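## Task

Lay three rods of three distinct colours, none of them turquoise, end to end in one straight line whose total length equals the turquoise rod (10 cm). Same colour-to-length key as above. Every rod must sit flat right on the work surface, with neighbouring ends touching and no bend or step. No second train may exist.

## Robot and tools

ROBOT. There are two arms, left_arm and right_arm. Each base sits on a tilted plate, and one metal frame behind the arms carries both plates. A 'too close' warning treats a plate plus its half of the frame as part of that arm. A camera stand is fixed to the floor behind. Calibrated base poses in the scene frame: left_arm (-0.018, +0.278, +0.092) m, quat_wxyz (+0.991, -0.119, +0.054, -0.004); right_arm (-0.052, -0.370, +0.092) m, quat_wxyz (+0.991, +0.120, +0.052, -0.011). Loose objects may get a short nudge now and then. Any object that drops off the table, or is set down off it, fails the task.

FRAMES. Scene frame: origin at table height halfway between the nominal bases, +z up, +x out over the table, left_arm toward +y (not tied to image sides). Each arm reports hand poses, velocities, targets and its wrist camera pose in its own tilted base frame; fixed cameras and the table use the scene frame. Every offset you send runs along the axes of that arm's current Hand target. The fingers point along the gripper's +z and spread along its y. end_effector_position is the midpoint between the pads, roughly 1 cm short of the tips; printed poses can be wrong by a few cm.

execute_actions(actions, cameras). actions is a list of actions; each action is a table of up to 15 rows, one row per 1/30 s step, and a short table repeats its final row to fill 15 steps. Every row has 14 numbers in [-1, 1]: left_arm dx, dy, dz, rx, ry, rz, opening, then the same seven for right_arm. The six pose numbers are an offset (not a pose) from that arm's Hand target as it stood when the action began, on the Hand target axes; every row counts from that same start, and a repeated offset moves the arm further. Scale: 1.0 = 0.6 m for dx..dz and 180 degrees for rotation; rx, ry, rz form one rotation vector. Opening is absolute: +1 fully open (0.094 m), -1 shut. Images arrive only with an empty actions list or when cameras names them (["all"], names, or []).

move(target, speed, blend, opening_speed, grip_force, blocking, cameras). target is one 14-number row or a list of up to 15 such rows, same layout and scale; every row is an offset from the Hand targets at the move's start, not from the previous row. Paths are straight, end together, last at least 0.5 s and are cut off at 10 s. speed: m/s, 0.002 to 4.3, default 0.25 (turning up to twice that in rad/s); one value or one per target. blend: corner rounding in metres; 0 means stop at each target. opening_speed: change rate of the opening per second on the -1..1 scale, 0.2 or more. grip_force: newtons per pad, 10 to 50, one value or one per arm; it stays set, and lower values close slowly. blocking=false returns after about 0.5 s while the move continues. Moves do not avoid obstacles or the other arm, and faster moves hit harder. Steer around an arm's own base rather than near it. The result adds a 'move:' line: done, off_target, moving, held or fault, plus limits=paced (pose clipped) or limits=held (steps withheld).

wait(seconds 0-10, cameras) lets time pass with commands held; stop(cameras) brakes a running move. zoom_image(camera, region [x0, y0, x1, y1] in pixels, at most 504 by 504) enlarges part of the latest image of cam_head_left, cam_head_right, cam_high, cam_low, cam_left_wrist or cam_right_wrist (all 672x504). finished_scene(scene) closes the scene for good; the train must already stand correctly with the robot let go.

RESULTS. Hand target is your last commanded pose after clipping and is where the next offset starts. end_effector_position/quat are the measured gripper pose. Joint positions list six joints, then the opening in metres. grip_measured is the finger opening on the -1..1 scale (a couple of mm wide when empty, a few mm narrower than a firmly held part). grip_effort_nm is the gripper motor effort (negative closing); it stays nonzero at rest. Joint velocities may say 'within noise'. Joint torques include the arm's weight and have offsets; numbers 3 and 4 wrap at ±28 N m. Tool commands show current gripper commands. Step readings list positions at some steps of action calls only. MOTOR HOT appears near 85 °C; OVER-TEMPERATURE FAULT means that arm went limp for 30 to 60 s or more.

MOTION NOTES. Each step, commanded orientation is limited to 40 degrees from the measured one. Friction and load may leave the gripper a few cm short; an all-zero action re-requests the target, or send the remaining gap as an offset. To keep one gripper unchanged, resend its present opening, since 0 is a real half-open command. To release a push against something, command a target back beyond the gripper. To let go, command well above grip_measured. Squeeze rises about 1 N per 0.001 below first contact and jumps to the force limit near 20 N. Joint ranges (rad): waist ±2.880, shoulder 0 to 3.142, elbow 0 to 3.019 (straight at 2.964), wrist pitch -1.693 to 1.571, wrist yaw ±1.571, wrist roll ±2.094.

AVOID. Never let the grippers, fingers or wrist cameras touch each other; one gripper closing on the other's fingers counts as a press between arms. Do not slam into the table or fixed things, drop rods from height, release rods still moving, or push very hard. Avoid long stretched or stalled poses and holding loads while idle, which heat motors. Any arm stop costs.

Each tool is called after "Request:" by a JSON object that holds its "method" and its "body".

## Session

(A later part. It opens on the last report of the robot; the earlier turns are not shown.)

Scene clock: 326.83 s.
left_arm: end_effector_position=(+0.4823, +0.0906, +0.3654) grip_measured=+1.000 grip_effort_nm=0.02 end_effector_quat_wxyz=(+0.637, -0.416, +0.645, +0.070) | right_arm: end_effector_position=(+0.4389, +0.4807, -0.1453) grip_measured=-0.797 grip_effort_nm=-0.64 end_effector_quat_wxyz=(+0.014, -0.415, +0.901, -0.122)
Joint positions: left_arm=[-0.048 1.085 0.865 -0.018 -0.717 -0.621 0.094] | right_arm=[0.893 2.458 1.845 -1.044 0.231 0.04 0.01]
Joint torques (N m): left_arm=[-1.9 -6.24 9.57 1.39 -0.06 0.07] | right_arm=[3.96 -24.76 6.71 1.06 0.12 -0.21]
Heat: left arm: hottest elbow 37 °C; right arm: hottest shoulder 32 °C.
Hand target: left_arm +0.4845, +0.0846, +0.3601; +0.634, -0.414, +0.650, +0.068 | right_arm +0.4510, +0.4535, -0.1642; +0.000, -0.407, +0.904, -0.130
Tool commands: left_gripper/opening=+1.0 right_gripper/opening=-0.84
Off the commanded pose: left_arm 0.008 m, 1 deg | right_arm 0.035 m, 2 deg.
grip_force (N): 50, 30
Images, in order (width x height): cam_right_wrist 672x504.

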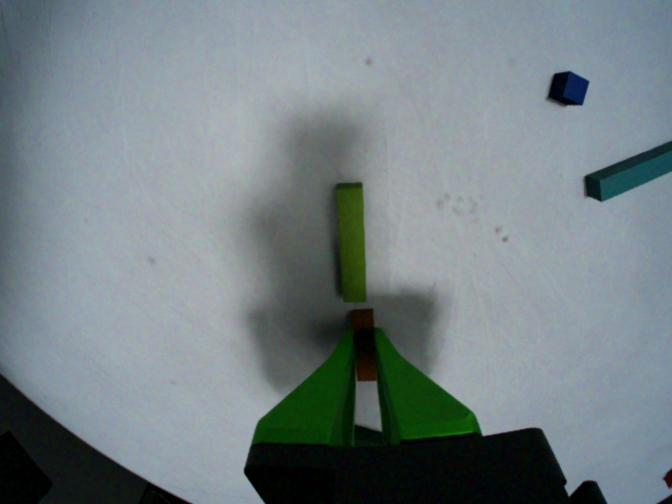

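Request:
{"method": "move", "body": {"target": [0,0,0,0,0,0,1, 0.005,0.064,0,0,0,0,-0.84], "speed": 0.08, "cameras": ["cam_right_wrist"]}}

Request:
{"method": "zoom_image", "body": {"camera": "cam_right_wrist", "region": [270, 180, 450, 390]}}

Scene clock: 340.07 s.
left_arm: end_effector_position=(+0.4823, +0.0906, +0.3654) grip_measured=+1.000 grip_effort_nm=0.03 end_effector_quat_wxyz=(+0.637, -0.416, +0.645, +0.070) | right_arm: end_effector_position=(+0.4378, +0.4821, -0.1451) grip_measured=-0.797 grip_effort_nm=-0.64 end_effector_quat_wxyz=(+0.015, -0.408, +0.905, -0.122)
Joint positions: left_arm=[-0.048 1.085 0.865 -0.018 -0.717 -0.621 0.094] | right_arm=[0.896 2.458 1.845 -1.043 0.232 0.059 0.01]
Joint torques (N m): left_arm=[-1.96 -6.18 9.36 1.29 -0.09 0.1] | right_arm=[8.7 -23.53 6.52 1.1 -0.09 0.15]
Heat: left arm: hottest elbow 37 °C; right arm: hottest shoulder 32 °C.
Hand target: left_arm +0.4845, +0.0846, +0.3601; +0.634, -0.414, +0.650, +0.068 | right_arm +0.4209, +0.4756, -0.1727; +0.000, -0.407, +0.904, -0.130
Off the commanded pose: left_arm 0.008 m, 1 deg | right_arm 0.033 m, 2 deg.
grip_force (N): 50, 30
move: off_target (right_arm)
Images, in order (width x height): cam_right_wrist 672x504.

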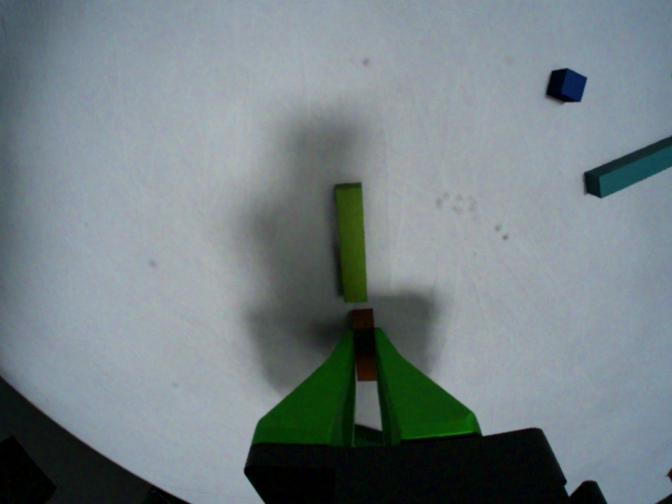

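Scaled by 2.400 from the camera's 672x504 image, which has a finer 960x720 frame.

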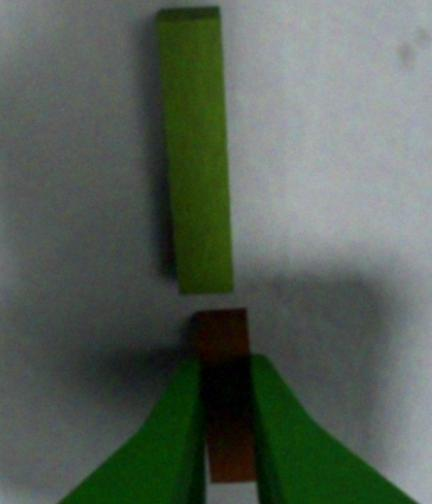

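Request:
{"method": "move", "body": {"target": [0,0,0,0,0,0,1, 0,0.006,0,0,0,-0.009,-0.84], "speed": 0.08, "cameras": ["cam_right_wrist"]}}

Request:
{"method": "zoom_image", "body": {"camera": "cam_right_wrist", "region": [270, 180, 450, 390]}}

Scene clock: 345.30 s.
left_arm: end_effector_position=(+0.4823, +0.0906, +0.3654) grip_measured=+1.000 grip_effort_nm=0.02 end_effector_quat_wxyz=(+0.637, -0.416, +0.645, +0.070) | right_arm: end_effector_position=(+0.4373, +0.4822, -0.1454) grip_measured=-0.797 grip_effort_nm=-0.64 end_effector_quat_wxyz=(+0.016, -0.408, +0.905, -0.122)
Joint positions: left_arm=[-0.048 1.085 0.865 -0.018 -0.717 -0.621 0.094] | right_arm=[0.896 2.458 1.844 -1.042 0.232 0.059 0.01]
Joint torques (N m): left_arm=[-2.2 -6.18 9.76 1.28 -0.1 0.11] | right_arm=[9.11 -23.36 6.71 1.01 -0.11 -0.08]
Heat: left arm: hottest elbow 37 °C; right arm: hottest shoulder 32 °C.
Hand target: left_arm +0.4845, +0.0846, +0.3601; +0.634, -0.414, +0.650, +0.068 | right_arm +0.4181, +0.4781, -0.1736; -0.002, -0.419, +0.898, -0.130
Off the commanded pose: left_arm 0.008 m, 1 deg | right_arm 0.034 m, 3 deg.
grip_force (N): 50, 30
move: off_target (right_arm)
Images, in order (width x height): cam_right_wrist 672x504.

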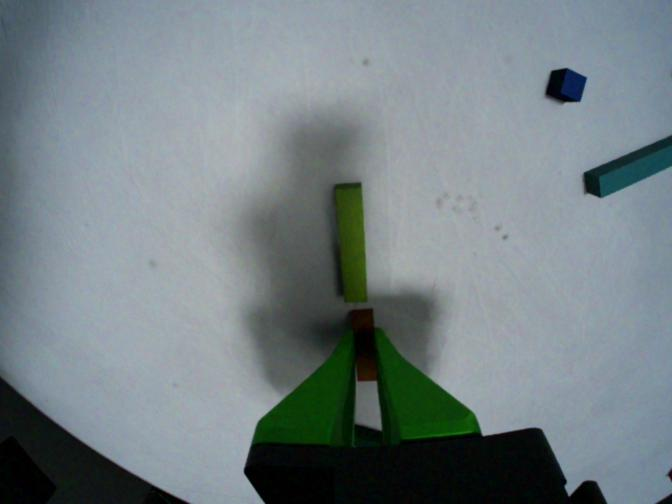

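Scaled by 2.400 from the camera's 672x504 image, which has a finer 960x720 frame.

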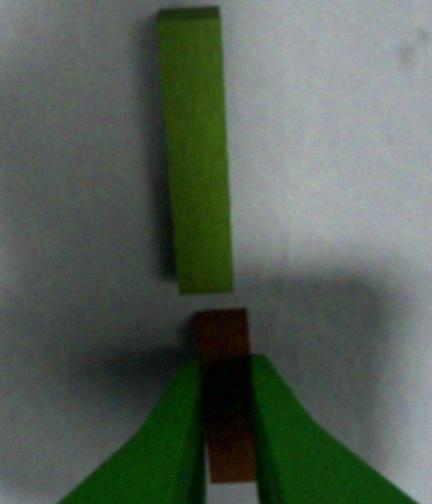

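Request:
{"method": "move", "body": {"target": [0,0,0,0,0,0,1, 0,0.007,-0.002,0,0,-0.006,-0.84], "speed": 0.1}}

Scene clock: 348.40 s.
left_arm: end_effector_position=(+0.4823, +0.0906, +0.3654) grip_measured=+1.000 grip_effort_nm=0.02 end_effector_quat_wxyz=(+0.637, -0.416, +0.645, +0.070) | right_arm: end_effector_position=(+0.4313, +0.4859, -0.1462) grip_measured=-0.797 grip_effort_nm=-0.64 end_effector_quat_wxyz=(+0.015, -0.413, +0.902, -0.123)
Joint positions: left_arm=[-0.048 1.085 0.865 -0.018 -0.717 -0.621 0.094] | right_arm=[0.907 2.458 1.841 -1.042 0.233 0.059 0.01]
Joint torques (N m): left_arm=[-2.14 -5.89 9.63 1.31 -0.11 0.05] | right_arm=[8.7 -23.47 7.19 0.92 -0.18 -0.2]
Heat: left arm: hottest elbow 37 °C; right arm: hottest shoulder 32 °C.
Hand target: left_arm +0.4845, +0.0846, +0.3601; +0.634, -0.414, +0.650, +0.068 | right_arm +0.4149, +0.4808, -0.1734; -0.003, -0.428, +0.894, -0.130
Off the commanded pose: left_arm 0.008 m, 1 deg | right_arm 0.032 m, 3 deg.
grip_force (N): 50, 30
move: off_target (right_arm)

Request:
{"method": "move", "body": {"target": [0,0,0,0,0,0,1, -0.002,-0.067,0,0,0,0.006,-0.84], "speed": 0.08, "cameras": ["cam_right_wrist"]}}

Request:
{"method": "zoom_image", "body": {"camera": "cam_right_wrist", "region": [270, 180, 450, 390]}}

Scene clock: 363.33 s.
left_arm: end_effector_position=(+0.4823, +0.0906, +0.3654) grip_measured=+1.000 grip_effort_nm=0.02 end_effector_quat_wxyz=(+0.637, -0.416, +0.645, +0.070) | right_arm: end_effector_position=(+0.4352, +0.4825, -0.1462) grip_measured=-0.797 grip_effort_nm=-0.64 end_effector_quat_wxyz=(+0.013, -0.425, +0.897, -0.123)
Joint positions: left_arm=[-0.048 1.085 0.865 -0.018 -0.717 -0.621 0.094] | right_arm=[0.899 2.458 1.841 -1.042 0.233 0.024 0.01]
Joint torques (N m): left_arm=[-1.9 -5.83 9.68 1.25 -0.1 0.07] | right_arm=[4.31 -24.7 7.24 0.88 0.03 -0.26]
Heat: left arm: hottest elbow 37 °C; right arm: hottest shoulder 33 °C.
Hand target: left_arm +0.4845, +0.0846, +0.3601; +0.634, -0.414, +0.650, +0.068 | right_arm +0.4464, +0.4576, -0.1645; -0.002, -0.419, +0.898, -0.130
Off the commanded pose: left_arm 0.008 m, 1 deg | right_arm 0.033 m, 2 deg.
grip_force (N): 50, 30
move: off_target (right_arm)
Images, in order (width x height): cam_right_wrist 672x504.

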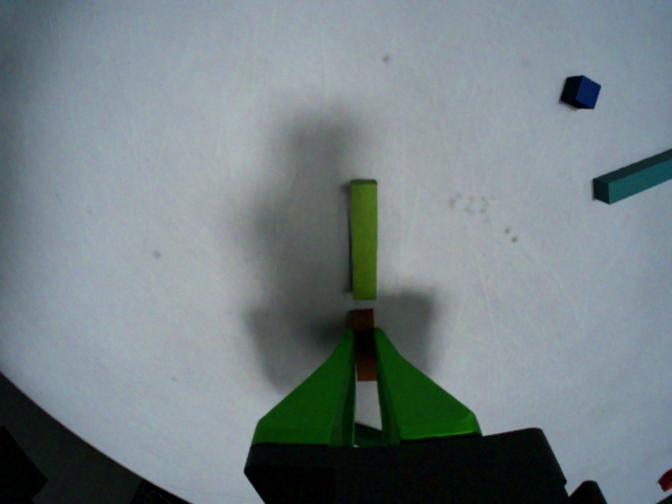

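Scaled by 2.400 from the camera's 672x504 image, which has a finer 960x720 frame.

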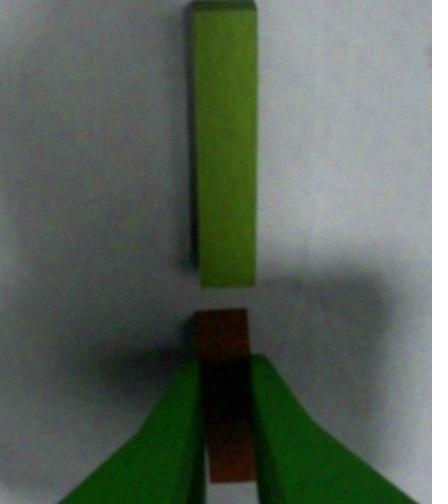

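Request:
{"method": "move", "body": {"target": [0,0,0,0,0,0,1, -0.033,0,0.004,0,0,0.0105,-0.84], "speed": 0.05, "cameras": ["cam_right_wrist"]}}

Request:
{"method": "zoom_image", "body": {"camera": "cam_right_wrist", "region": [270, 180, 450, 390]}}

Scene clock: 376.10 s.
left_arm: end_effector_position=(+0.4823, +0.0906, +0.3654) grip_measured=+1.000 grip_effort_nm=0.02 end_effector_quat_wxyz=(+0.637, -0.416, +0.645, +0.070) | right_arm: end_effector_position=(+0.4469, +0.4819, -0.1434) grip_measured=-0.797 grip_effort_nm=-0.63 end_effector_quat_wxyz=(+0.014, -0.419, +0.900, -0.122)
Joint positions: left_arm=[-0.048 1.085 0.865 -0.018 -0.717 -0.621 0.094] | right_arm=[0.885 2.468 1.872 -1.058 0.233 0.023 0.01]
Joint torques (N m): left_arm=[-2.61 -5.71 9.52 1.26 -0.04 0.03] | right_arm=[5.6 -21.36 12.82 -0.03 0.06 0.06]
Heat: left arm: hottest elbow 37 °C; right arm: hottest shoulder 33 °C.
Hand target: left_arm +0.4845, +0.0846, +0.3601; +0.634, -0.414, +0.650, +0.068 | right_arm +0.4596, +0.4720, -0.1688; +0.000, -0.405, +0.905, -0.130
Off the commanded pose: left_arm 0.008 m, 1 deg | right_arm 0.030 m, 3 deg.
grip_force (N): 50, 30
move: off_target (right_arm)
Images, in order (width x height): cam_right_wrist 672x504.

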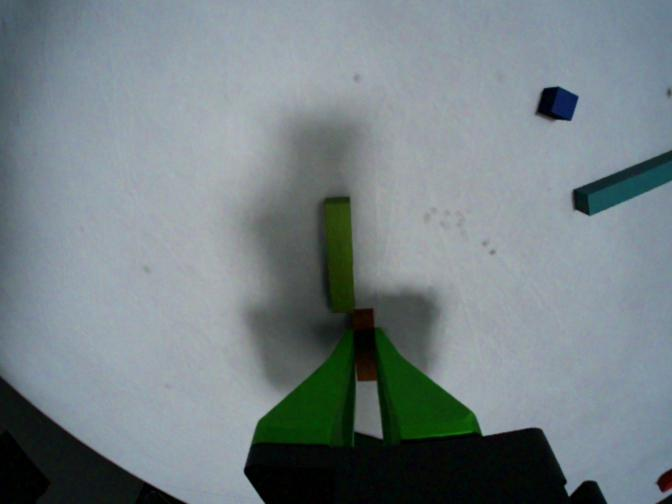

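Scaled by 2.400 from the camera's 672x504 image, which has a finer 960x720 frame.

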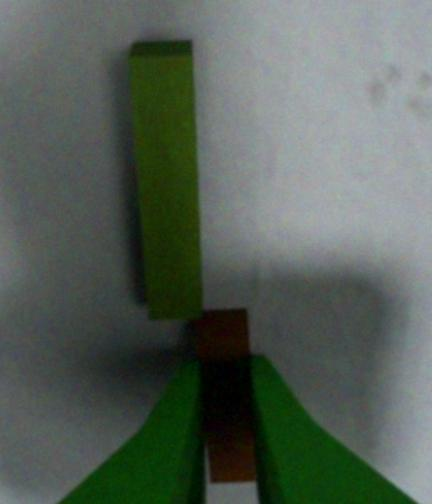

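Request:
{"method": "move", "body": {"target": [0,0,0,0,0,0,1, 0.04,0.056,-0.012,0,0,-0.004,-0.84], "speed": 0.08, "cameras": ["cam_right_wrist"]}}

Request:
{"method": "zoom_image", "body": {"camera": "cam_right_wrist", "region": [270, 180, 450, 390]}}

Scene clock: 386.97 s.
left_arm: end_effector_position=(+0.4823, +0.0906, +0.3654) grip_measured=+1.000 grip_effort_nm=0.02 end_effector_quat_wxyz=(+0.637, -0.416, +0.645, +0.070) | right_arm: end_effector_position=(+0.4321, +0.4856, -0.1469) grip_measured=-0.797 grip_effort_nm=-0.63 end_effector_quat_wxyz=(+0.014, -0.414, +0.902, -0.124)
Joint positions: left_arm=[-0.048 1.085 0.865 -0.018 -0.717 -0.621 0.094] | right_arm=[0.906 2.461 1.846 -1.046 0.233 0.057 0.01]
Joint torques (N m): left_arm=[-1.85 -5.83 9.59 1.44 -0.07 0.1] | right_arm=[8.41 -24.59 6.41 0.84 -0.16 0.14]
Heat: left arm: hottest elbow 37 °C; right arm: hottest shoulder 32 °C.
Hand target: left_arm +0.4845, +0.0846, +0.3601; +0.634, -0.414, +0.650, +0.068 | right_arm +0.4180, +0.4776, -0.1674; +0.000, -0.410, +0.903, -0.130
Off the commanded pose: left_arm 0.008 m, 1 deg | right_arm 0.026 m, 2 deg.
grip_force (N): 50, 30
move: off_target (right_arm)
Images, in order (width x height): cam_right_wrist 672x504.

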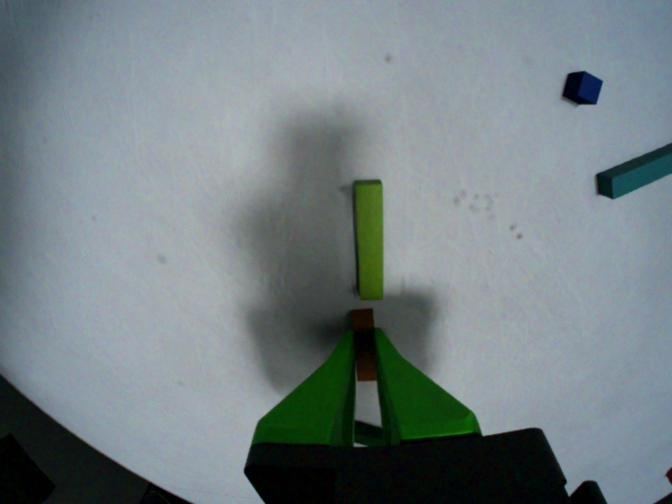

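Scaled by 2.400 from the camera's 672x504 image, which has a finer 960x720 frame.

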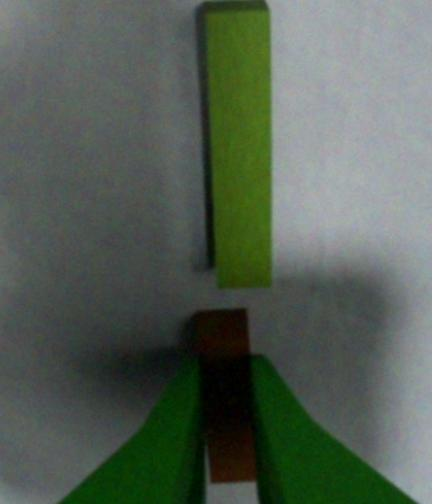

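Request:
{"method": "move", "body": {"target": [[0,0,0,0,0,0,1, 0,-0.058,0,0,0,0,-0.84],[0,0,0,0,0,0,1, 0,-0.03,0,0,0,0,-0.84]], "speed": 0.08, "cameras": ["cam_right_wrist"]}}

Request:
{"method": "zoom_image", "body": {"camera": "cam_right_wrist", "region": [270, 180, 450, 390]}}

Scene clock: 397.27 s.
left_arm: end_effector_position=(+0.4823, +0.0906, +0.3654) grip_measured=+1.000 grip_effort_nm=0.02 end_effector_quat_wxyz=(+0.637, -0.416, +0.645, +0.070) | right_arm: end_effector_position=(+0.4351, +0.4802, -0.1453) grip_measured=-0.797 grip_effort_nm=-0.63 end_effector_quat_wxyz=(+0.014, -0.415, +0.901, -0.123)
Joint positions: left_arm=[-0.048 1.085 0.865 -0.018 -0.717 -0.621 0.094] | right_arm=[0.897 2.452 1.833 -1.039 0.233 0.045 0.01]
Joint torques (N m): left_arm=[-2.02 -6.59 9.74 1.32 -0.09 0.09] | right_arm=[6.48 -24.35 6.87 0.68 -0.07 -0.01]
Heat: left arm: hottest elbow 37 °C; right arm: hottest shoulder 33 °C.
Hand target: left_arm +0.4845, +0.0846, +0.3601; +0.634, -0.414, +0.650, +0.068 | right_arm +0.4313, +0.4663, -0.1632; +0.000, -0.410, +0.903, -0.130
Off the commanded pose: left_arm 0.008 m, 1 deg | right_arm 0.023 m, 2 deg.
grip_force (N): 50, 30
move: off_target (right_arm)
Images, in order (width x height): cam_right_wrist 672x504.

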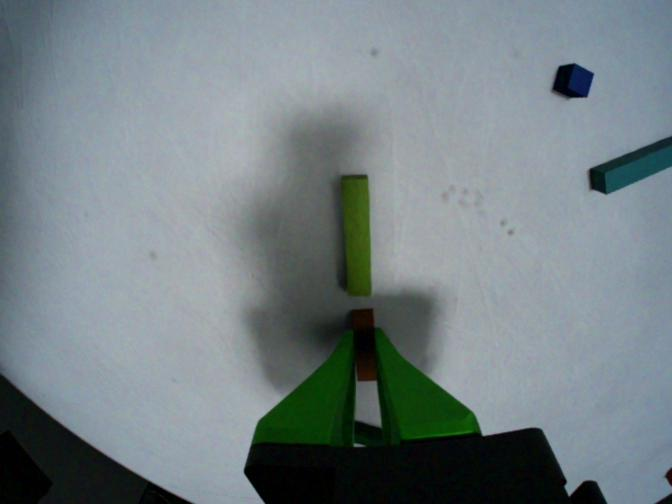

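Scaled by 2.400 from the camera's 672x504 image, which has a finer 960x720 frame.

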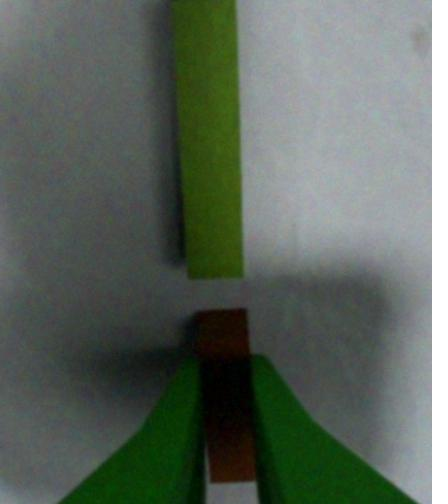

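Request:
{"method": "move", "body": {"target": [0,0,0,0,0,0,1, -0.036,0.003,0.006,0,0,0,-0.84], "speed": 0.04, "cameras": ["cam_right_wrist"]}}

Request:
{"method": "zoom_image", "body": {"camera": "cam_right_wrist", "region": [270, 180, 450, 390]}}

Scene clock: 408.43 s.
left_arm: end_effector_position=(+0.4823, +0.0906, +0.3654) grip_measured=+1.000 grip_effort_nm=0.02 end_effector_quat_wxyz=(+0.637, -0.416, +0.645, +0.070) | right_arm: end_effector_position=(+0.4390, +0.4852, -0.1452) grip_measured=-0.797 grip_effort_nm=-0.64 end_effector_quat_wxyz=(+0.012, -0.415, +0.901, -0.124)
Joint positions: left_arm=[-0.048 1.085 0.865 -0.018 -0.717 -0.621 0.094] | right_arm=[0.897 2.47 1.868 -1.062 0.233 0.045 0.01]
Joint torques (N m): left_arm=[-2.02 -6.48 9.5 1.36 -0.09 0.08] | right_arm=[6.71 -21.36 12.96 -0.12 -0.05 -0.01]
Motor temperatures (°C): left_arm=[21 25 37 22 21 19 21] | right_arm=[26 34 31 22 21 21 23]
Heat: left arm: hottest elbow 37 °C; right arm: hottest shoulder 34 °C.
Hand target: left_arm +0.4845, +0.0846, +0.3601; +0.634, -0.414, +0.650, +0.068 | right_arm +0.4447, +0.4826, -0.1694; +0.000, -0.410, +0.903, -0.130
Off the commanded pose: left_arm 0.008 m, 1 deg | right_arm 0.025 m, 2 deg.
grip_force (N): 50, 30
move: off_target (right_arm)
Images, in order (width x height): cam_right_wrist 672x504.

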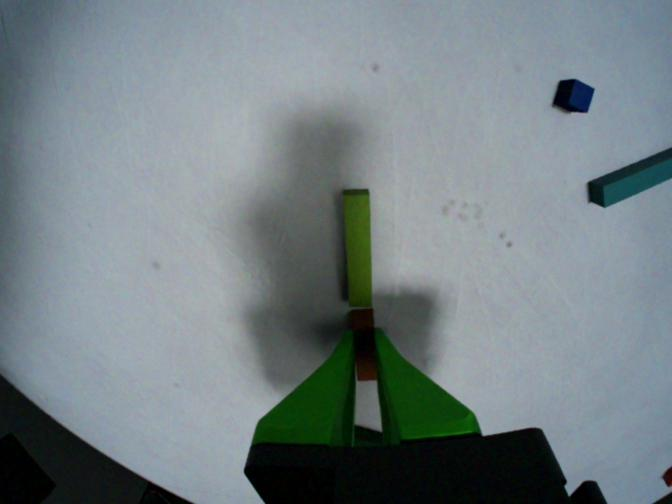

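Scaled by 2.400 from the camera's 672x504 image, which has a finer 960x720 frame.

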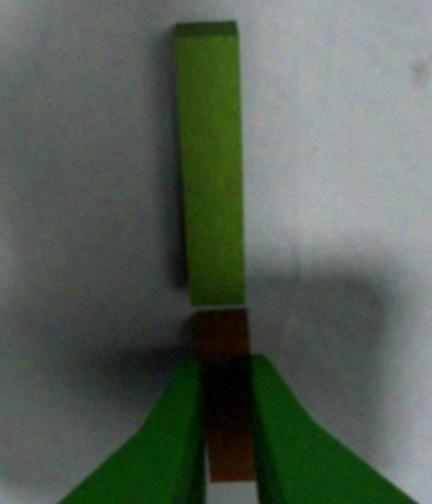

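Request:
{"method": "move", "body": {"target": [0,0,0,0,0,0,1, -0.01,0.0005,0.006,0,0,0,-0.84], "speed": 0.03, "cameras": ["cam_right_wrist"]}}

Request:
{"method": "zoom_image", "body": {"camera": "cam_right_wrist", "region": [270, 180, 450, 390]}}

Scene clock: 421.60 s.
left_arm: end_effector_position=(+0.4823, +0.0906, +0.3654) grip_measured=+1.000 grip_effort_nm=0.02 end_effector_quat_wxyz=(+0.637, -0.416, +0.645, +0.070) | right_arm: end_effector_position=(+0.4432, +0.4905, -0.1460) grip_measured=-0.797 grip_effort_nm=-0.64 end_effector_quat_wxyz=(+0.013, -0.415, +0.901, -0.123)
Joint positions: left_arm=[-0.048 1.085 0.865 -0.018 -0.717 -0.621 0.094] | right_arm=[0.897 2.485 1.899 -1.073 0.233 0.045 0.01]
Joint torques (N m): left_arm=[-2.14 -5.6 9.62 1.25 -0.11 0.07] | right_arm=[6.42 -21.48 12.97 -0.05 -0.04 -0.03]
Heat: left arm: hottest elbow 38 °C; right arm: hottest shoulder 33 °C.
Hand target: left_arm +0.4845, +0.0846, +0.3601; +0.634, -0.414, +0.650, +0.068 | right_arm +0.4488, +0.4863, -0.1736; -0.001, -0.410, +0.903, -0.130
Off the commanded pose: left_arm 0.008 m, 1 deg | right_arm 0.029 m, 2 deg.
grip_force (N): 50, 30
move: off_target (right_arm)
Images, in order (width x height): cam_right_wrist 672x504.

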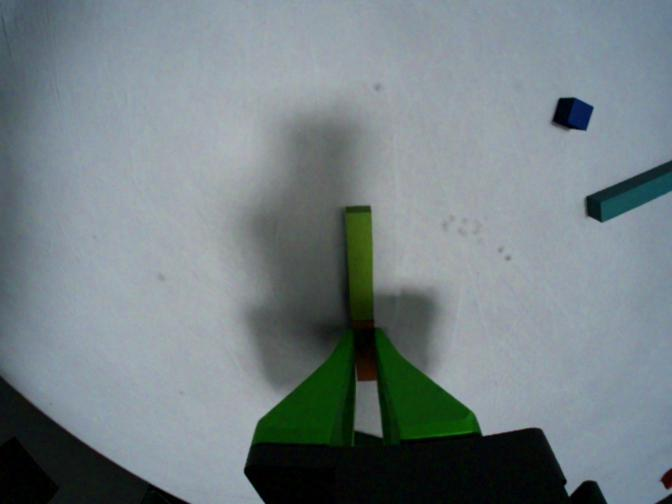

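Scaled by 2.400 from the camera's 672x504 image, which has a finer 960x720 frame.

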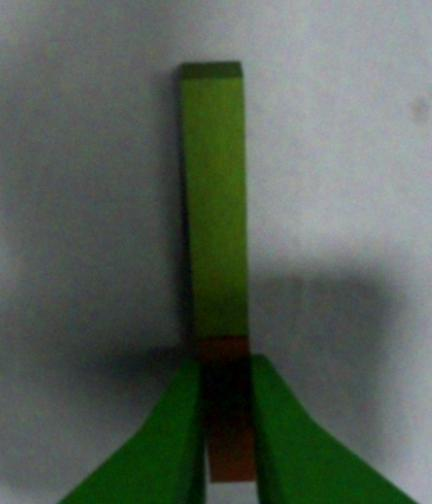

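Request:
{"method": "move", "body": {"target": [0,0,0,0,0,0,1, -0.001,0.0005,0.012,0,0,0,-0.84], "speed": 0.04}}

Scene clock: 429.40 s.
left_arm: end_effector_position=(+0.4823, +0.0906, +0.3654) grip_measured=+1.000 grip_effort_nm=0.02 end_effector_quat_wxyz=(+0.637, -0.416, +0.645, +0.070) | right_arm: end_effector_position=(+0.4431, +0.4904, -0.1462) grip_measured=-0.797 grip_effort_nm=-0.64 end_effector_quat_wxyz=(+0.013, -0.415, +0.901, -0.123)
Joint positions: left_arm=[-0.048 1.085 0.865 -0.018 -0.717 -0.621 0.094] | right_arm=[0.897 2.486 1.899 -1.073 0.233 0.045 0.01]
Joint torques (N m): left_arm=[-1.96 -6.12 9.72 1.5 -0.14 0.08] | right_arm=[6.36 -20.31 12.83 0.38 -0.04 -0.04]
Heat: left arm: hottest elbow 38 °C; right arm: hottest shoulder 33 °C.
Hand target: left_arm +0.4845, +0.0846, +0.3601; +0.634, -0.414, +0.650, +0.068 | right_arm +0.4498, +0.4852, -0.1806; -0.001, -0.410, +0.903, -0.130
Off the commanded pose: left_arm 0.008 m, 1 deg | right_arm 0.035 m, 2 deg.
grip_force (N): 50, 30
move: off_target (right_arm)

Request:
{"method": "move", "body": {"target": [0,0,0,0,0,0,1, -0.005,0.0003,-0.012,0,0,0,-0.84], "speed": 0.03, "cameras": ["cam_right_wrist"]}}

Request:
{"method": "zoom_image", "body": {"camera": "cam_right_wrist", "region": [270, 180, 450, 390]}}

Scene clock: 437.67 s.
left_arm: end_effector_position=(+0.4823, +0.0906, +0.3654) grip_measured=+1.000 grip_effort_nm=0.02 end_effector_quat_wxyz=(+0.637, -0.416, +0.645, +0.070) | right_arm: end_effector_position=(+0.4454, +0.4933, -0.1465) grip_measured=-0.797 grip_effort_nm=-0.64 end_effector_quat_wxyz=(+0.013, -0.415, +0.901, -0.123)
Joint positions: left_arm=[-0.048 1.085 0.865 -0.018 -0.717 -0.621 0.094] | right_arm=[0.897 2.495 1.918 -1.082 0.233 0.045 0.01]
Joint torques (N m): left_arm=[-2.26 -5.95 9.69 1.36 -0.14 0.1] | right_arm=[6.65 -21.6 13.01 -0.02 -0.05 -0.02]
Heat: left arm: hottest elbow 38 °C; right arm: hottest elbow 34 °C.
Hand target: left_arm +0.4845, +0.0846, +0.3601; +0.634, -0.414, +0.650, +0.068 | right_arm +0.4509, +0.4893, -0.1742; -0.001, -0.410, +0.903, -0.130
Off the commanded pose: left_arm 0.008 m, 1 deg | right_arm 0.028 m, 2 deg.
grip_force (N): 50, 30
move: off_target (right_arm)
Images, in order (width x height): cam_right_wrist 672x504.

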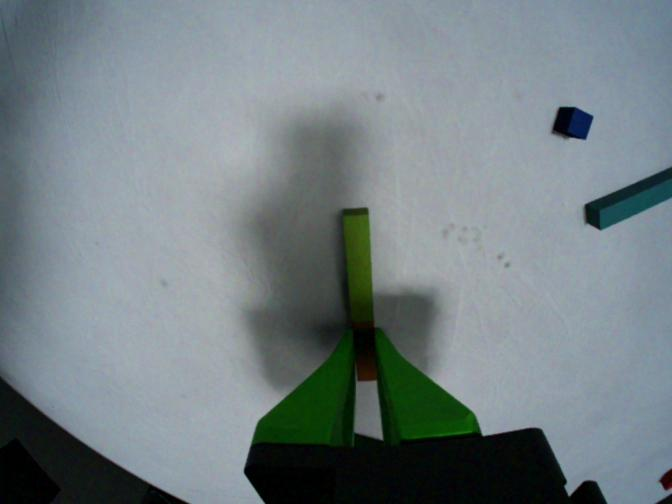

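Scaled by 2.400 from the camera's 672x504 image, which has a finer 960x720 frame.

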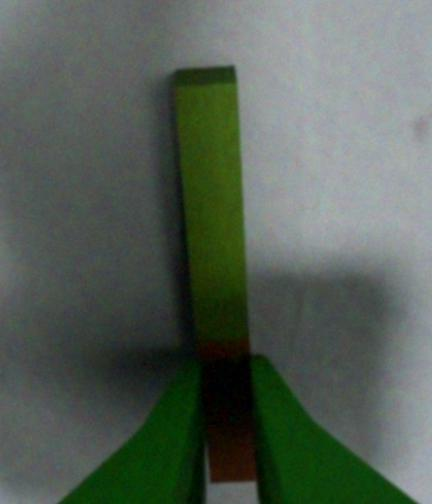

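Request:
{"method": "move", "body": {"target": [[0,0,0,0,0,0,1, 0,0,0,0,0,0,-0.6],[0,0,0,0,0,0,1, -0.019,0.001,0.003,0,0,0,-0.6],[0,0,0,0,0,0,1, -0.019,0.001,0.003,0,0,0,-0.84]], "speed": 0.04, "cameras": ["cam_right_wrist"]}}

Request:
{"method": "zoom_image", "body": {"camera": "cam_right_wrist", "region": [270, 200, 450, 410]}}

Scene clock: 448.40 s.
left_arm: end_effector_position=(+0.4823, +0.0906, +0.3654) grip_measured=+1.000 grip_effort_nm=0.02 end_effector_quat_wxyz=(+0.637, -0.416, +0.645, +0.070) | right_arm: end_effector_position=(+0.4507, +0.4999, -0.1554) grip_measured=-0.786 grip_effort_nm=-0.59 end_effector_quat_wxyz=(+0.008, -0.415, +0.901, -0.126)
Joint positions: left_arm=[-0.048 1.085 0.865 -0.018 -0.717 -0.621 0.094] | right_arm=[0.897 2.539 1.98 -1.112 0.233 0.045 0.01]
Joint torques (N m): left_arm=[-2.55 -6.01 9.63 1.25 -0.09 0.04] | right_arm=[6.71 -22.59 13.3 -0.08 -0.05 -0.02]
Heat: left arm: hottest elbow 38 °C; right arm: hottest elbow 35 °C.
Hand target: left_arm +0.4845, +0.0846, +0.3601; +0.634, -0.414, +0.650, +0.068 | right_arm +0.4582, +0.4977, -0.1772; -0.001, -0.410, +0.903, -0.130
Off the commanded pose: left_arm 0.008 m, 1 deg | right_arm 0.023 m, 1 deg.
grip_force (N): 50, 30
move: off_target (right_arm); target 3's new opening was sent with right_arm's hand 0.023 m and 1 deg from that target
Images, in order (width x height): cam_right_wrist 672x504.

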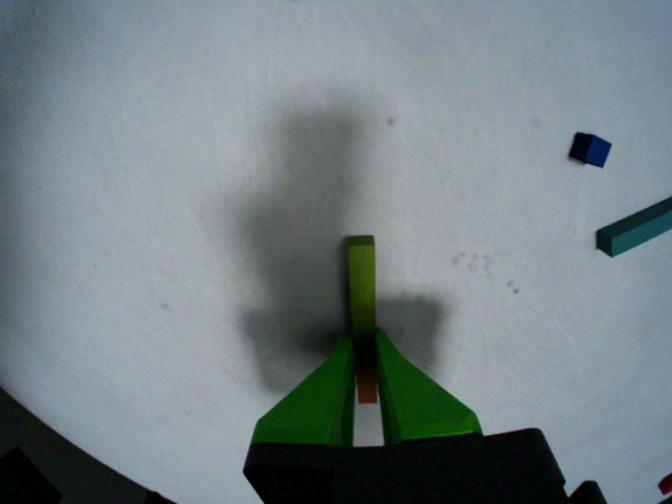

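Scaled by 2.400 from the camera's 672x504 image, which has a finer 960x720 frame.

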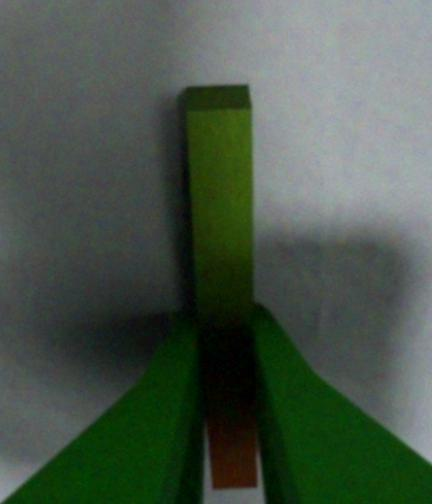

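Request:
{"method": "move", "body": {"target": [[0,0,0,0,0,0,1, 0,0,0,0,0,0,-0.5],[0,0,0,0,0,0,1, 0,0,-0.12,0,0,0,-0.3],[0,0,0,0,0,0,1, -0.135,-0.152,-0.115,0,0,0,-0.3]], "speed": [0.05,0.08,0.15], "opening_speed": 0.6, "blend": [0,0.02,0], "cameras": ["cam_right_wrist"]}}

Scene clock: 486.33 s.
left_arm: end_effector_position=(+0.4823, +0.0906, +0.3654) grip_measured=+1.000 grip_effort_nm=0.02 end_effector_quat_wxyz=(+0.637, -0.416, +0.645, +0.070) | right_arm: end_effector_position=(+0.5679, +0.5179, -0.0847) grip_measured=-0.302 grip_effort_nm=0.11 end_effector_quat_wxyz=(+0.008, -0.405, +0.906, -0.126)
Joint positions: left_arm=[-0.048 1.085 0.865 -0.018 -0.717 -0.621 0.094] | right_arm=[0.794 2.87 2.847 -1.626 0.241 -0.038 0.033]
Joint torques (N m): left_arm=[-2.14 -6.18 9.73 1.28 -0.1 0.06] | right_arm=[8.41 -27.34 15.23 -0.16 0.03 -0.22]
Motor temperatures (°C): left_arm=[21 25 38 22 21 19 21] | right_arm=[26 31 36 22 21 21 23]
Heat: left arm: hottest elbow 38 °C; right arm: hottest elbow 36 °C.
Hand target: left_arm +0.4845, +0.0846, +0.3601; +0.634, -0.414, +0.650, +0.068 | right_arm +0.5722, +0.5164, -0.0979; -0.001, -0.410, +0.903, -0.130
Off the commanded pose: left_arm 0.008 m, 1 deg | right_arm 0.014 m, 1 deg.
grip_force (N): 50, 30
move: off_target (right_arm); blend cut to 0 m at target 2; target 2's new opening was sent with right_arm's hand 0.044 m and 4 deg from that target
Images, in order (width x height): cam_right_wrist 672x504.

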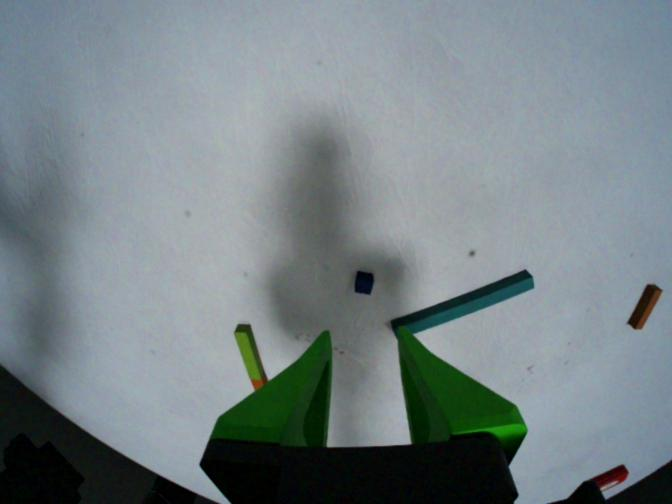

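Request:
{"method": "move", "body": {"target": [0,0,0,0,0,0,1, 0.012,0,0.072,0,0,0,-0.3], "speed": 0.08, "cameras": ["cam_right_wrist"]}}

Request:
{"method": "zoom_image", "body": {"camera": "cam_right_wrist", "region": [270, 200, 450, 410]}}

Scene clock: 502.60 s.
left_arm: end_effector_position=(+0.4823, +0.0906, +0.3654) grip_measured=+1.000 grip_effort_nm=0.02 end_effector_quat_wxyz=(+0.637, -0.416, +0.645, +0.070) | right_arm: end_effector_position=(+0.5625, +0.5117, -0.1337) grip_measured=-0.302 grip_effort_nm=0.11 end_effector_quat_wxyz=(+0.000, -0.410, +0.903, -0.131)
Joint positions: left_arm=[-0.048 1.085 0.865 -0.018 -0.717 -0.621 0.094] | right_arm=[0.794 2.87 2.717 -1.512 0.244 -0.047 0.033]
Joint torques (N m): left_arm=[-2.08 -5.83 9.68 1.33 -0.09 0.04] | right_arm=[7.3 -31.09 8.98 0.85 -0.05 -0.23]
Heat: left arm: hottest elbow 38 °C; right arm: hottest elbow 38 °C.
Hand target: left_arm +0.4845, +0.0846, +0.3601; +0.634, -0.414, +0.650, +0.068 | right_arm +0.5719, +0.5010, -0.1389; +0.000, -0.410, +0.903, -0.130
Off the commanded pose: left_arm 0.008 m, 1 deg | right_arm 0.015 m, 0 deg.
grip_force (N): 50, 30
move: off_target (right_arm)
Images, in order (width x height): cam_right_wrist 672x504.

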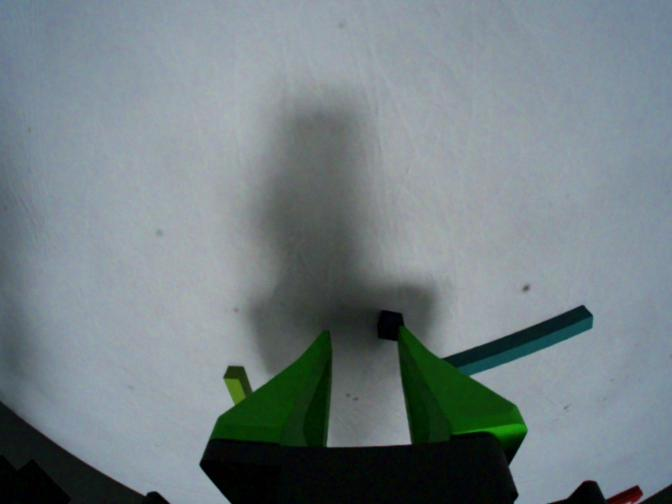

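Scaled by 2.400 from the camera's 672x504 image, which has a finer 960x720 frame.

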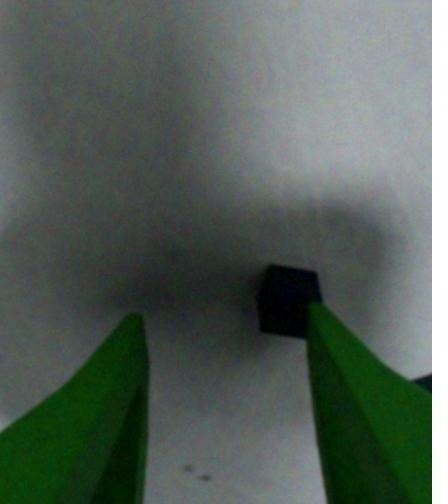

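Request:
{"method": "move", "body": {"target": [[0,0,0,0,0,0,1, 0,0,-0.03,0,0,0,-0.3],[0,0,0,0,0,0,1, 0,-0.033,-0.03,0,0,0,-0.3]], "speed": 0.06, "blend": [0.01,0], "cameras": ["cam_right_wrist"]}}

Request:
{"method": "zoom_image", "body": {"camera": "cam_right_wrist", "region": [270, 200, 450, 410]}}

Scene clock: 511.57 s.
left_arm: end_effector_position=(+0.4823, +0.0906, +0.3654) grip_measured=+1.000 grip_effort_nm=0.02 end_effector_quat_wxyz=(+0.637, -0.416, +0.645, +0.070) | right_arm: end_effector_position=(+0.5717, +0.4962, -0.1333) grip_measured=-0.302 grip_effort_nm=0.11 end_effector_quat_wxyz=(-0.009, -0.410, +0.902, -0.133)
Joint positions: left_arm=[-0.048 1.085 0.865 -0.018 -0.717 -0.621 0.094] | right_arm=[0.771 2.87 2.717 -1.526 0.245 -0.068 0.033]
Joint torques (N m): left_arm=[-1.85 -5.95 9.57 1.25 -0.09 0.11] | right_arm=[7.65 -32.09 12.6 -0.38 -0.01 -0.23]
Heat: left arm: hottest elbow 38 °C; right arm: hottest elbow 37 °C.
Hand target: left_arm +0.4845, +0.0846, +0.3601; +0.634, -0.414, +0.650, +0.068 | right_arm +0.5848, +0.4926, -0.1169; -0.001, -0.410, +0.903, -0.130
Off the commanded pose: left_arm 0.008 m, 1 deg | right_arm 0.021 m, 1 deg.
grip_force (N): 50, 30
move: off_target (right_arm); blend cut to 0.009 m at target 1
Images, in order (width x height): cam_right_wrist 672x504.

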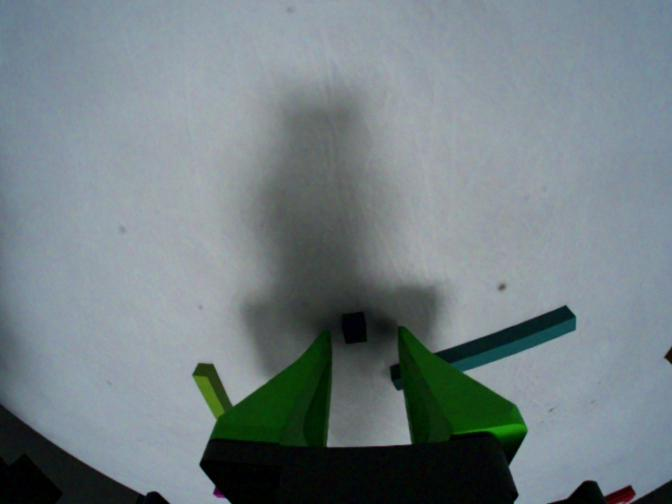

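Scaled by 2.400 from the camera's 672x504 image, which has a finer 960x720 frame.

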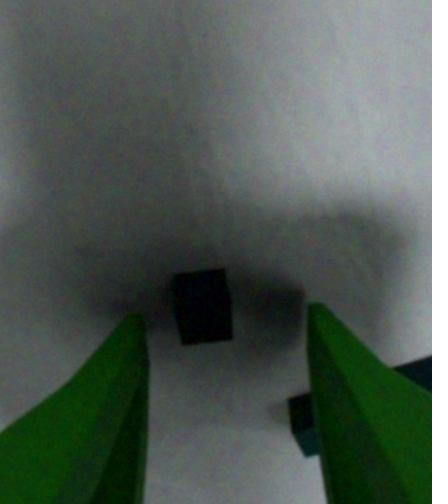

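Request:
{"method": "move", "body": {"target": [0,0,0,0,0,0,1, 0,0,0.027,0,0,0,-0.84], "speed": 0.06, "cameras": ["cam_right_wrist"]}}

Request:
{"method": "zoom_image", "body": {"camera": "cam_right_wrist", "region": [270, 200, 450, 410]}}

Scene clock: 522.70 s.
left_arm: end_effector_position=(+0.4823, +0.0906, +0.3654) grip_measured=+1.000 grip_effort_nm=0.02 end_effector_quat_wxyz=(+0.637, -0.416, +0.645, +0.070) | right_arm: end_effector_position=(+0.5717, +0.4962, -0.1333) grip_measured=-0.795 grip_effort_nm=-0.59 end_effector_quat_wxyz=(-0.009, -0.412, +0.901, -0.133)
Joint positions: left_arm=[-0.048 1.085 0.865 -0.018 -0.717 -0.621 0.094] | right_arm=[0.771 2.87 2.717 -1.526 0.245 -0.073 0.01]
Joint torques (N m): left_arm=[-1.9 -5.77 9.62 1.29 -0.11 0.04] | right_arm=[7.18 -30.8 10.86 0.88 0.04 -0.23]
Heat: left arm: hottest elbow 38 °C; right arm: hottest elbow 37 °C.
Hand target: left_arm +0.4845, +0.0846, +0.3601; +0.634, -0.414, +0.650, +0.068 | right_arm +0.5865, +0.4888, -0.1325; -0.001, -0.410, +0.903, -0.130
Off the commanded pose: left_arm 0.008 m, 1 deg | right_arm 0.017 m, 1 deg.
grip_force (N): 50, 30
move: off_target (right_arm)
Images, in order (width x height): cam_right_wrist 672x504.

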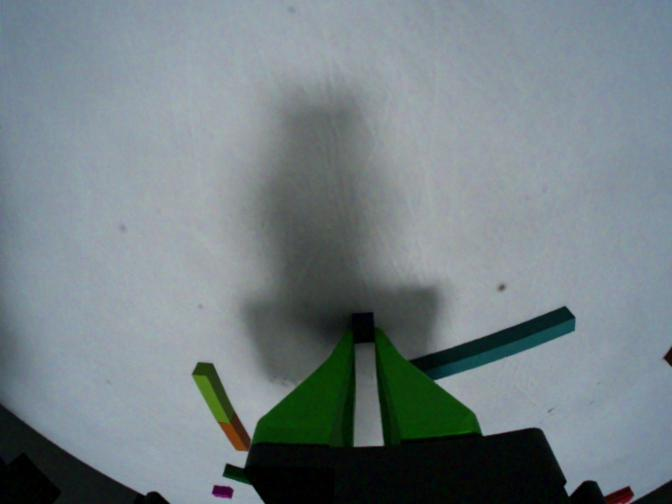

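Scaled by 2.400 from the camera's 672x504 image, which has a finer 960x720 frame.

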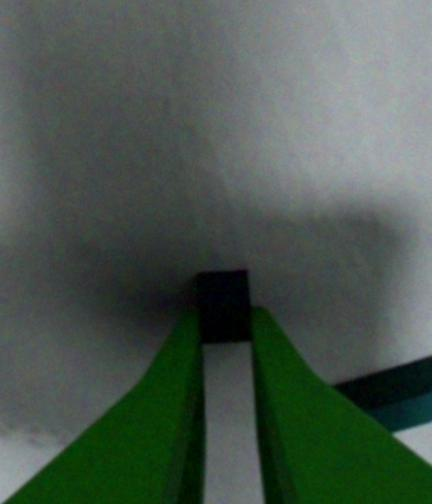

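Request:
{"method": "move", "body": {"target": [[0,0,0,0,0,0,1, 0,0,-0.09,0,0,0,-0.84],[0,0,0,0,0,0,1, 0.262,0.209,-0.085,0,0,-0.005,-0.84]], "speed": [0.1,0.15], "blend": [0.015,0], "cameras": ["cam_right_wrist"]}}

Request:
{"method": "zoom_image", "body": {"camera": "cam_right_wrist", "region": [270, 130, 450, 380]}}

Scene clock: 544.07 s.
left_arm: end_effector_position=(+0.4823, +0.0906, +0.3654) grip_measured=+1.000 grip_effort_nm=0.02 end_effector_quat_wxyz=(+0.637, -0.416, +0.645, +0.070) | right_arm: end_effector_position=(+0.3839, +0.4581, -0.1052) grip_measured=-0.796 grip_effort_nm=-0.64 end_effector_quat_wxyz=(-0.015, -0.425, +0.895, -0.137)
Joint positions: left_arm=[-0.048 1.085 0.865 -0.018 -0.717 -0.621 0.094] | right_arm=[0.94 2.316 1.677 -1.092 0.227 0.072 0.01]
Joint torques (N m): left_arm=[-1.67 -6.12 9.58 1.17 -0.09 0.07] | right_arm=[7.24 -26.4 7.79 0.85 -0.11 0.11]
Heat: left arm: hottest elbow 38 °C; right arm: hottest elbow 36 °C.
Hand target: left_arm +0.4845, +0.0846, +0.3601; +0.634, -0.414, +0.650, +0.068 | right_arm +0.3839, +0.4636, -0.0956; -0.002, -0.417, +0.899, -0.130
Off the commanded pose: left_arm 0.008 m, 1 deg | right_arm 0.011 m, 2 deg.
grip_force (N): 50, 30
move: off_target (right_arm)
Images, in order (width x height): cam_right_wrist 672x504.

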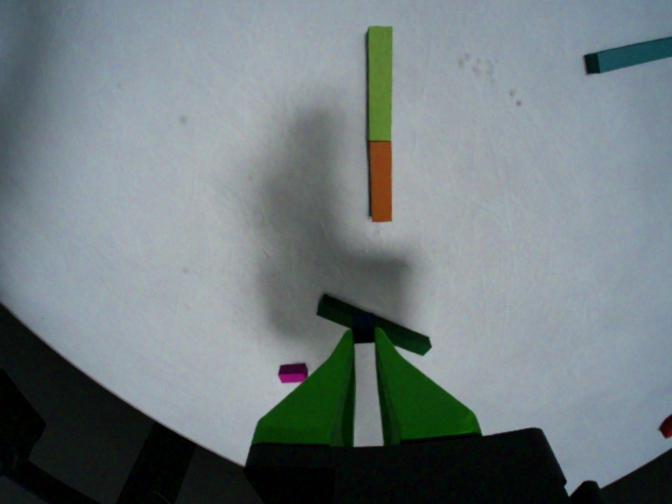

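Scaled by 2.016 from the camera's 672x504 image, which has a finer 960x720 frame.

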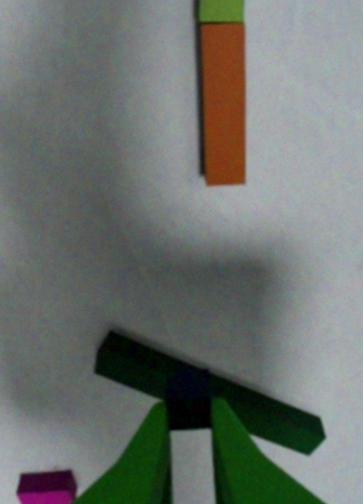

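Request:
{"method": "move", "body": {"target": [0,0,0,0,0,0,1, -0.047,-0.05,0.067,0,0,0,-0.84], "speed": 0.08, "cameras": ["cam_right_wrist"]}}

Request:
{"method": "zoom_image", "body": {"camera": "cam_right_wrist", "region": [270, 180, 450, 390]}}

Scene clock: 567.07 s.
left_arm: end_effector_position=(+0.4823, +0.0906, +0.3654) grip_measured=+1.000 grip_effort_nm=0.02 end_effector_quat_wxyz=(+0.637, -0.416, +0.645, +0.070) | right_arm: end_effector_position=(+0.4118, +0.4466, -0.1245) grip_measured=-0.796 grip_effort_nm=-0.64 end_effector_quat_wxyz=(-0.013, -0.415, +0.900, -0.136)
Joint positions: left_arm=[-0.048 1.085 0.865 -0.018 -0.717 -0.621 0.094] | right_arm=[0.892 2.361 1.706 -1.063 0.232 0.045 0.01]
Joint torques (N m): left_arm=[-2.14 -5.48 9.5 1.28 -0.06 0.06] | right_arm=[6.12 -21.89 13.19 0.69 0.05 -0.22]
Motor temperatures (°C): left_arm=[21 25 38 22 21 19 21] | right_arm=[26 36 34 22 21 21 23]
Heat: left arm: hottest elbow 38 °C; right arm: hottest shoulder 36 °C.
Hand target: left_arm +0.4845, +0.0846, +0.3601; +0.634, -0.414, +0.650, +0.068 | right_arm +0.4291, +0.4565, -0.1307; -0.002, -0.417, +0.899, -0.130
Off the commanded pose: left_arm 0.008 m, 1 deg | right_arm 0.021 m, 1 deg.
grip_force (N): 50, 30
move: off_target (right_arm)
Images, in order (width x height): cam_right_wrist 672x504.

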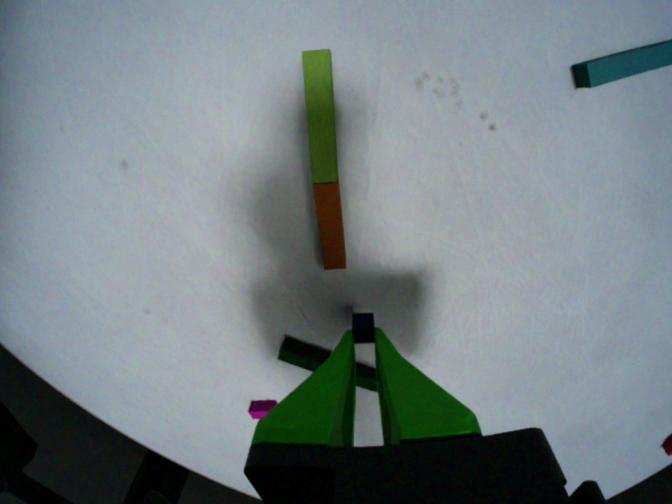

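Scaled by 2.400 from the camera's 672x504 image, which has a finer 960x720 frame.

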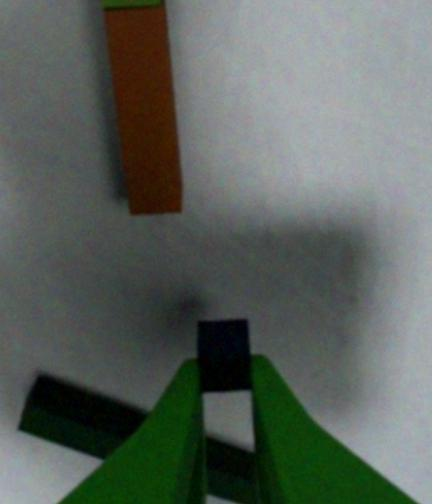

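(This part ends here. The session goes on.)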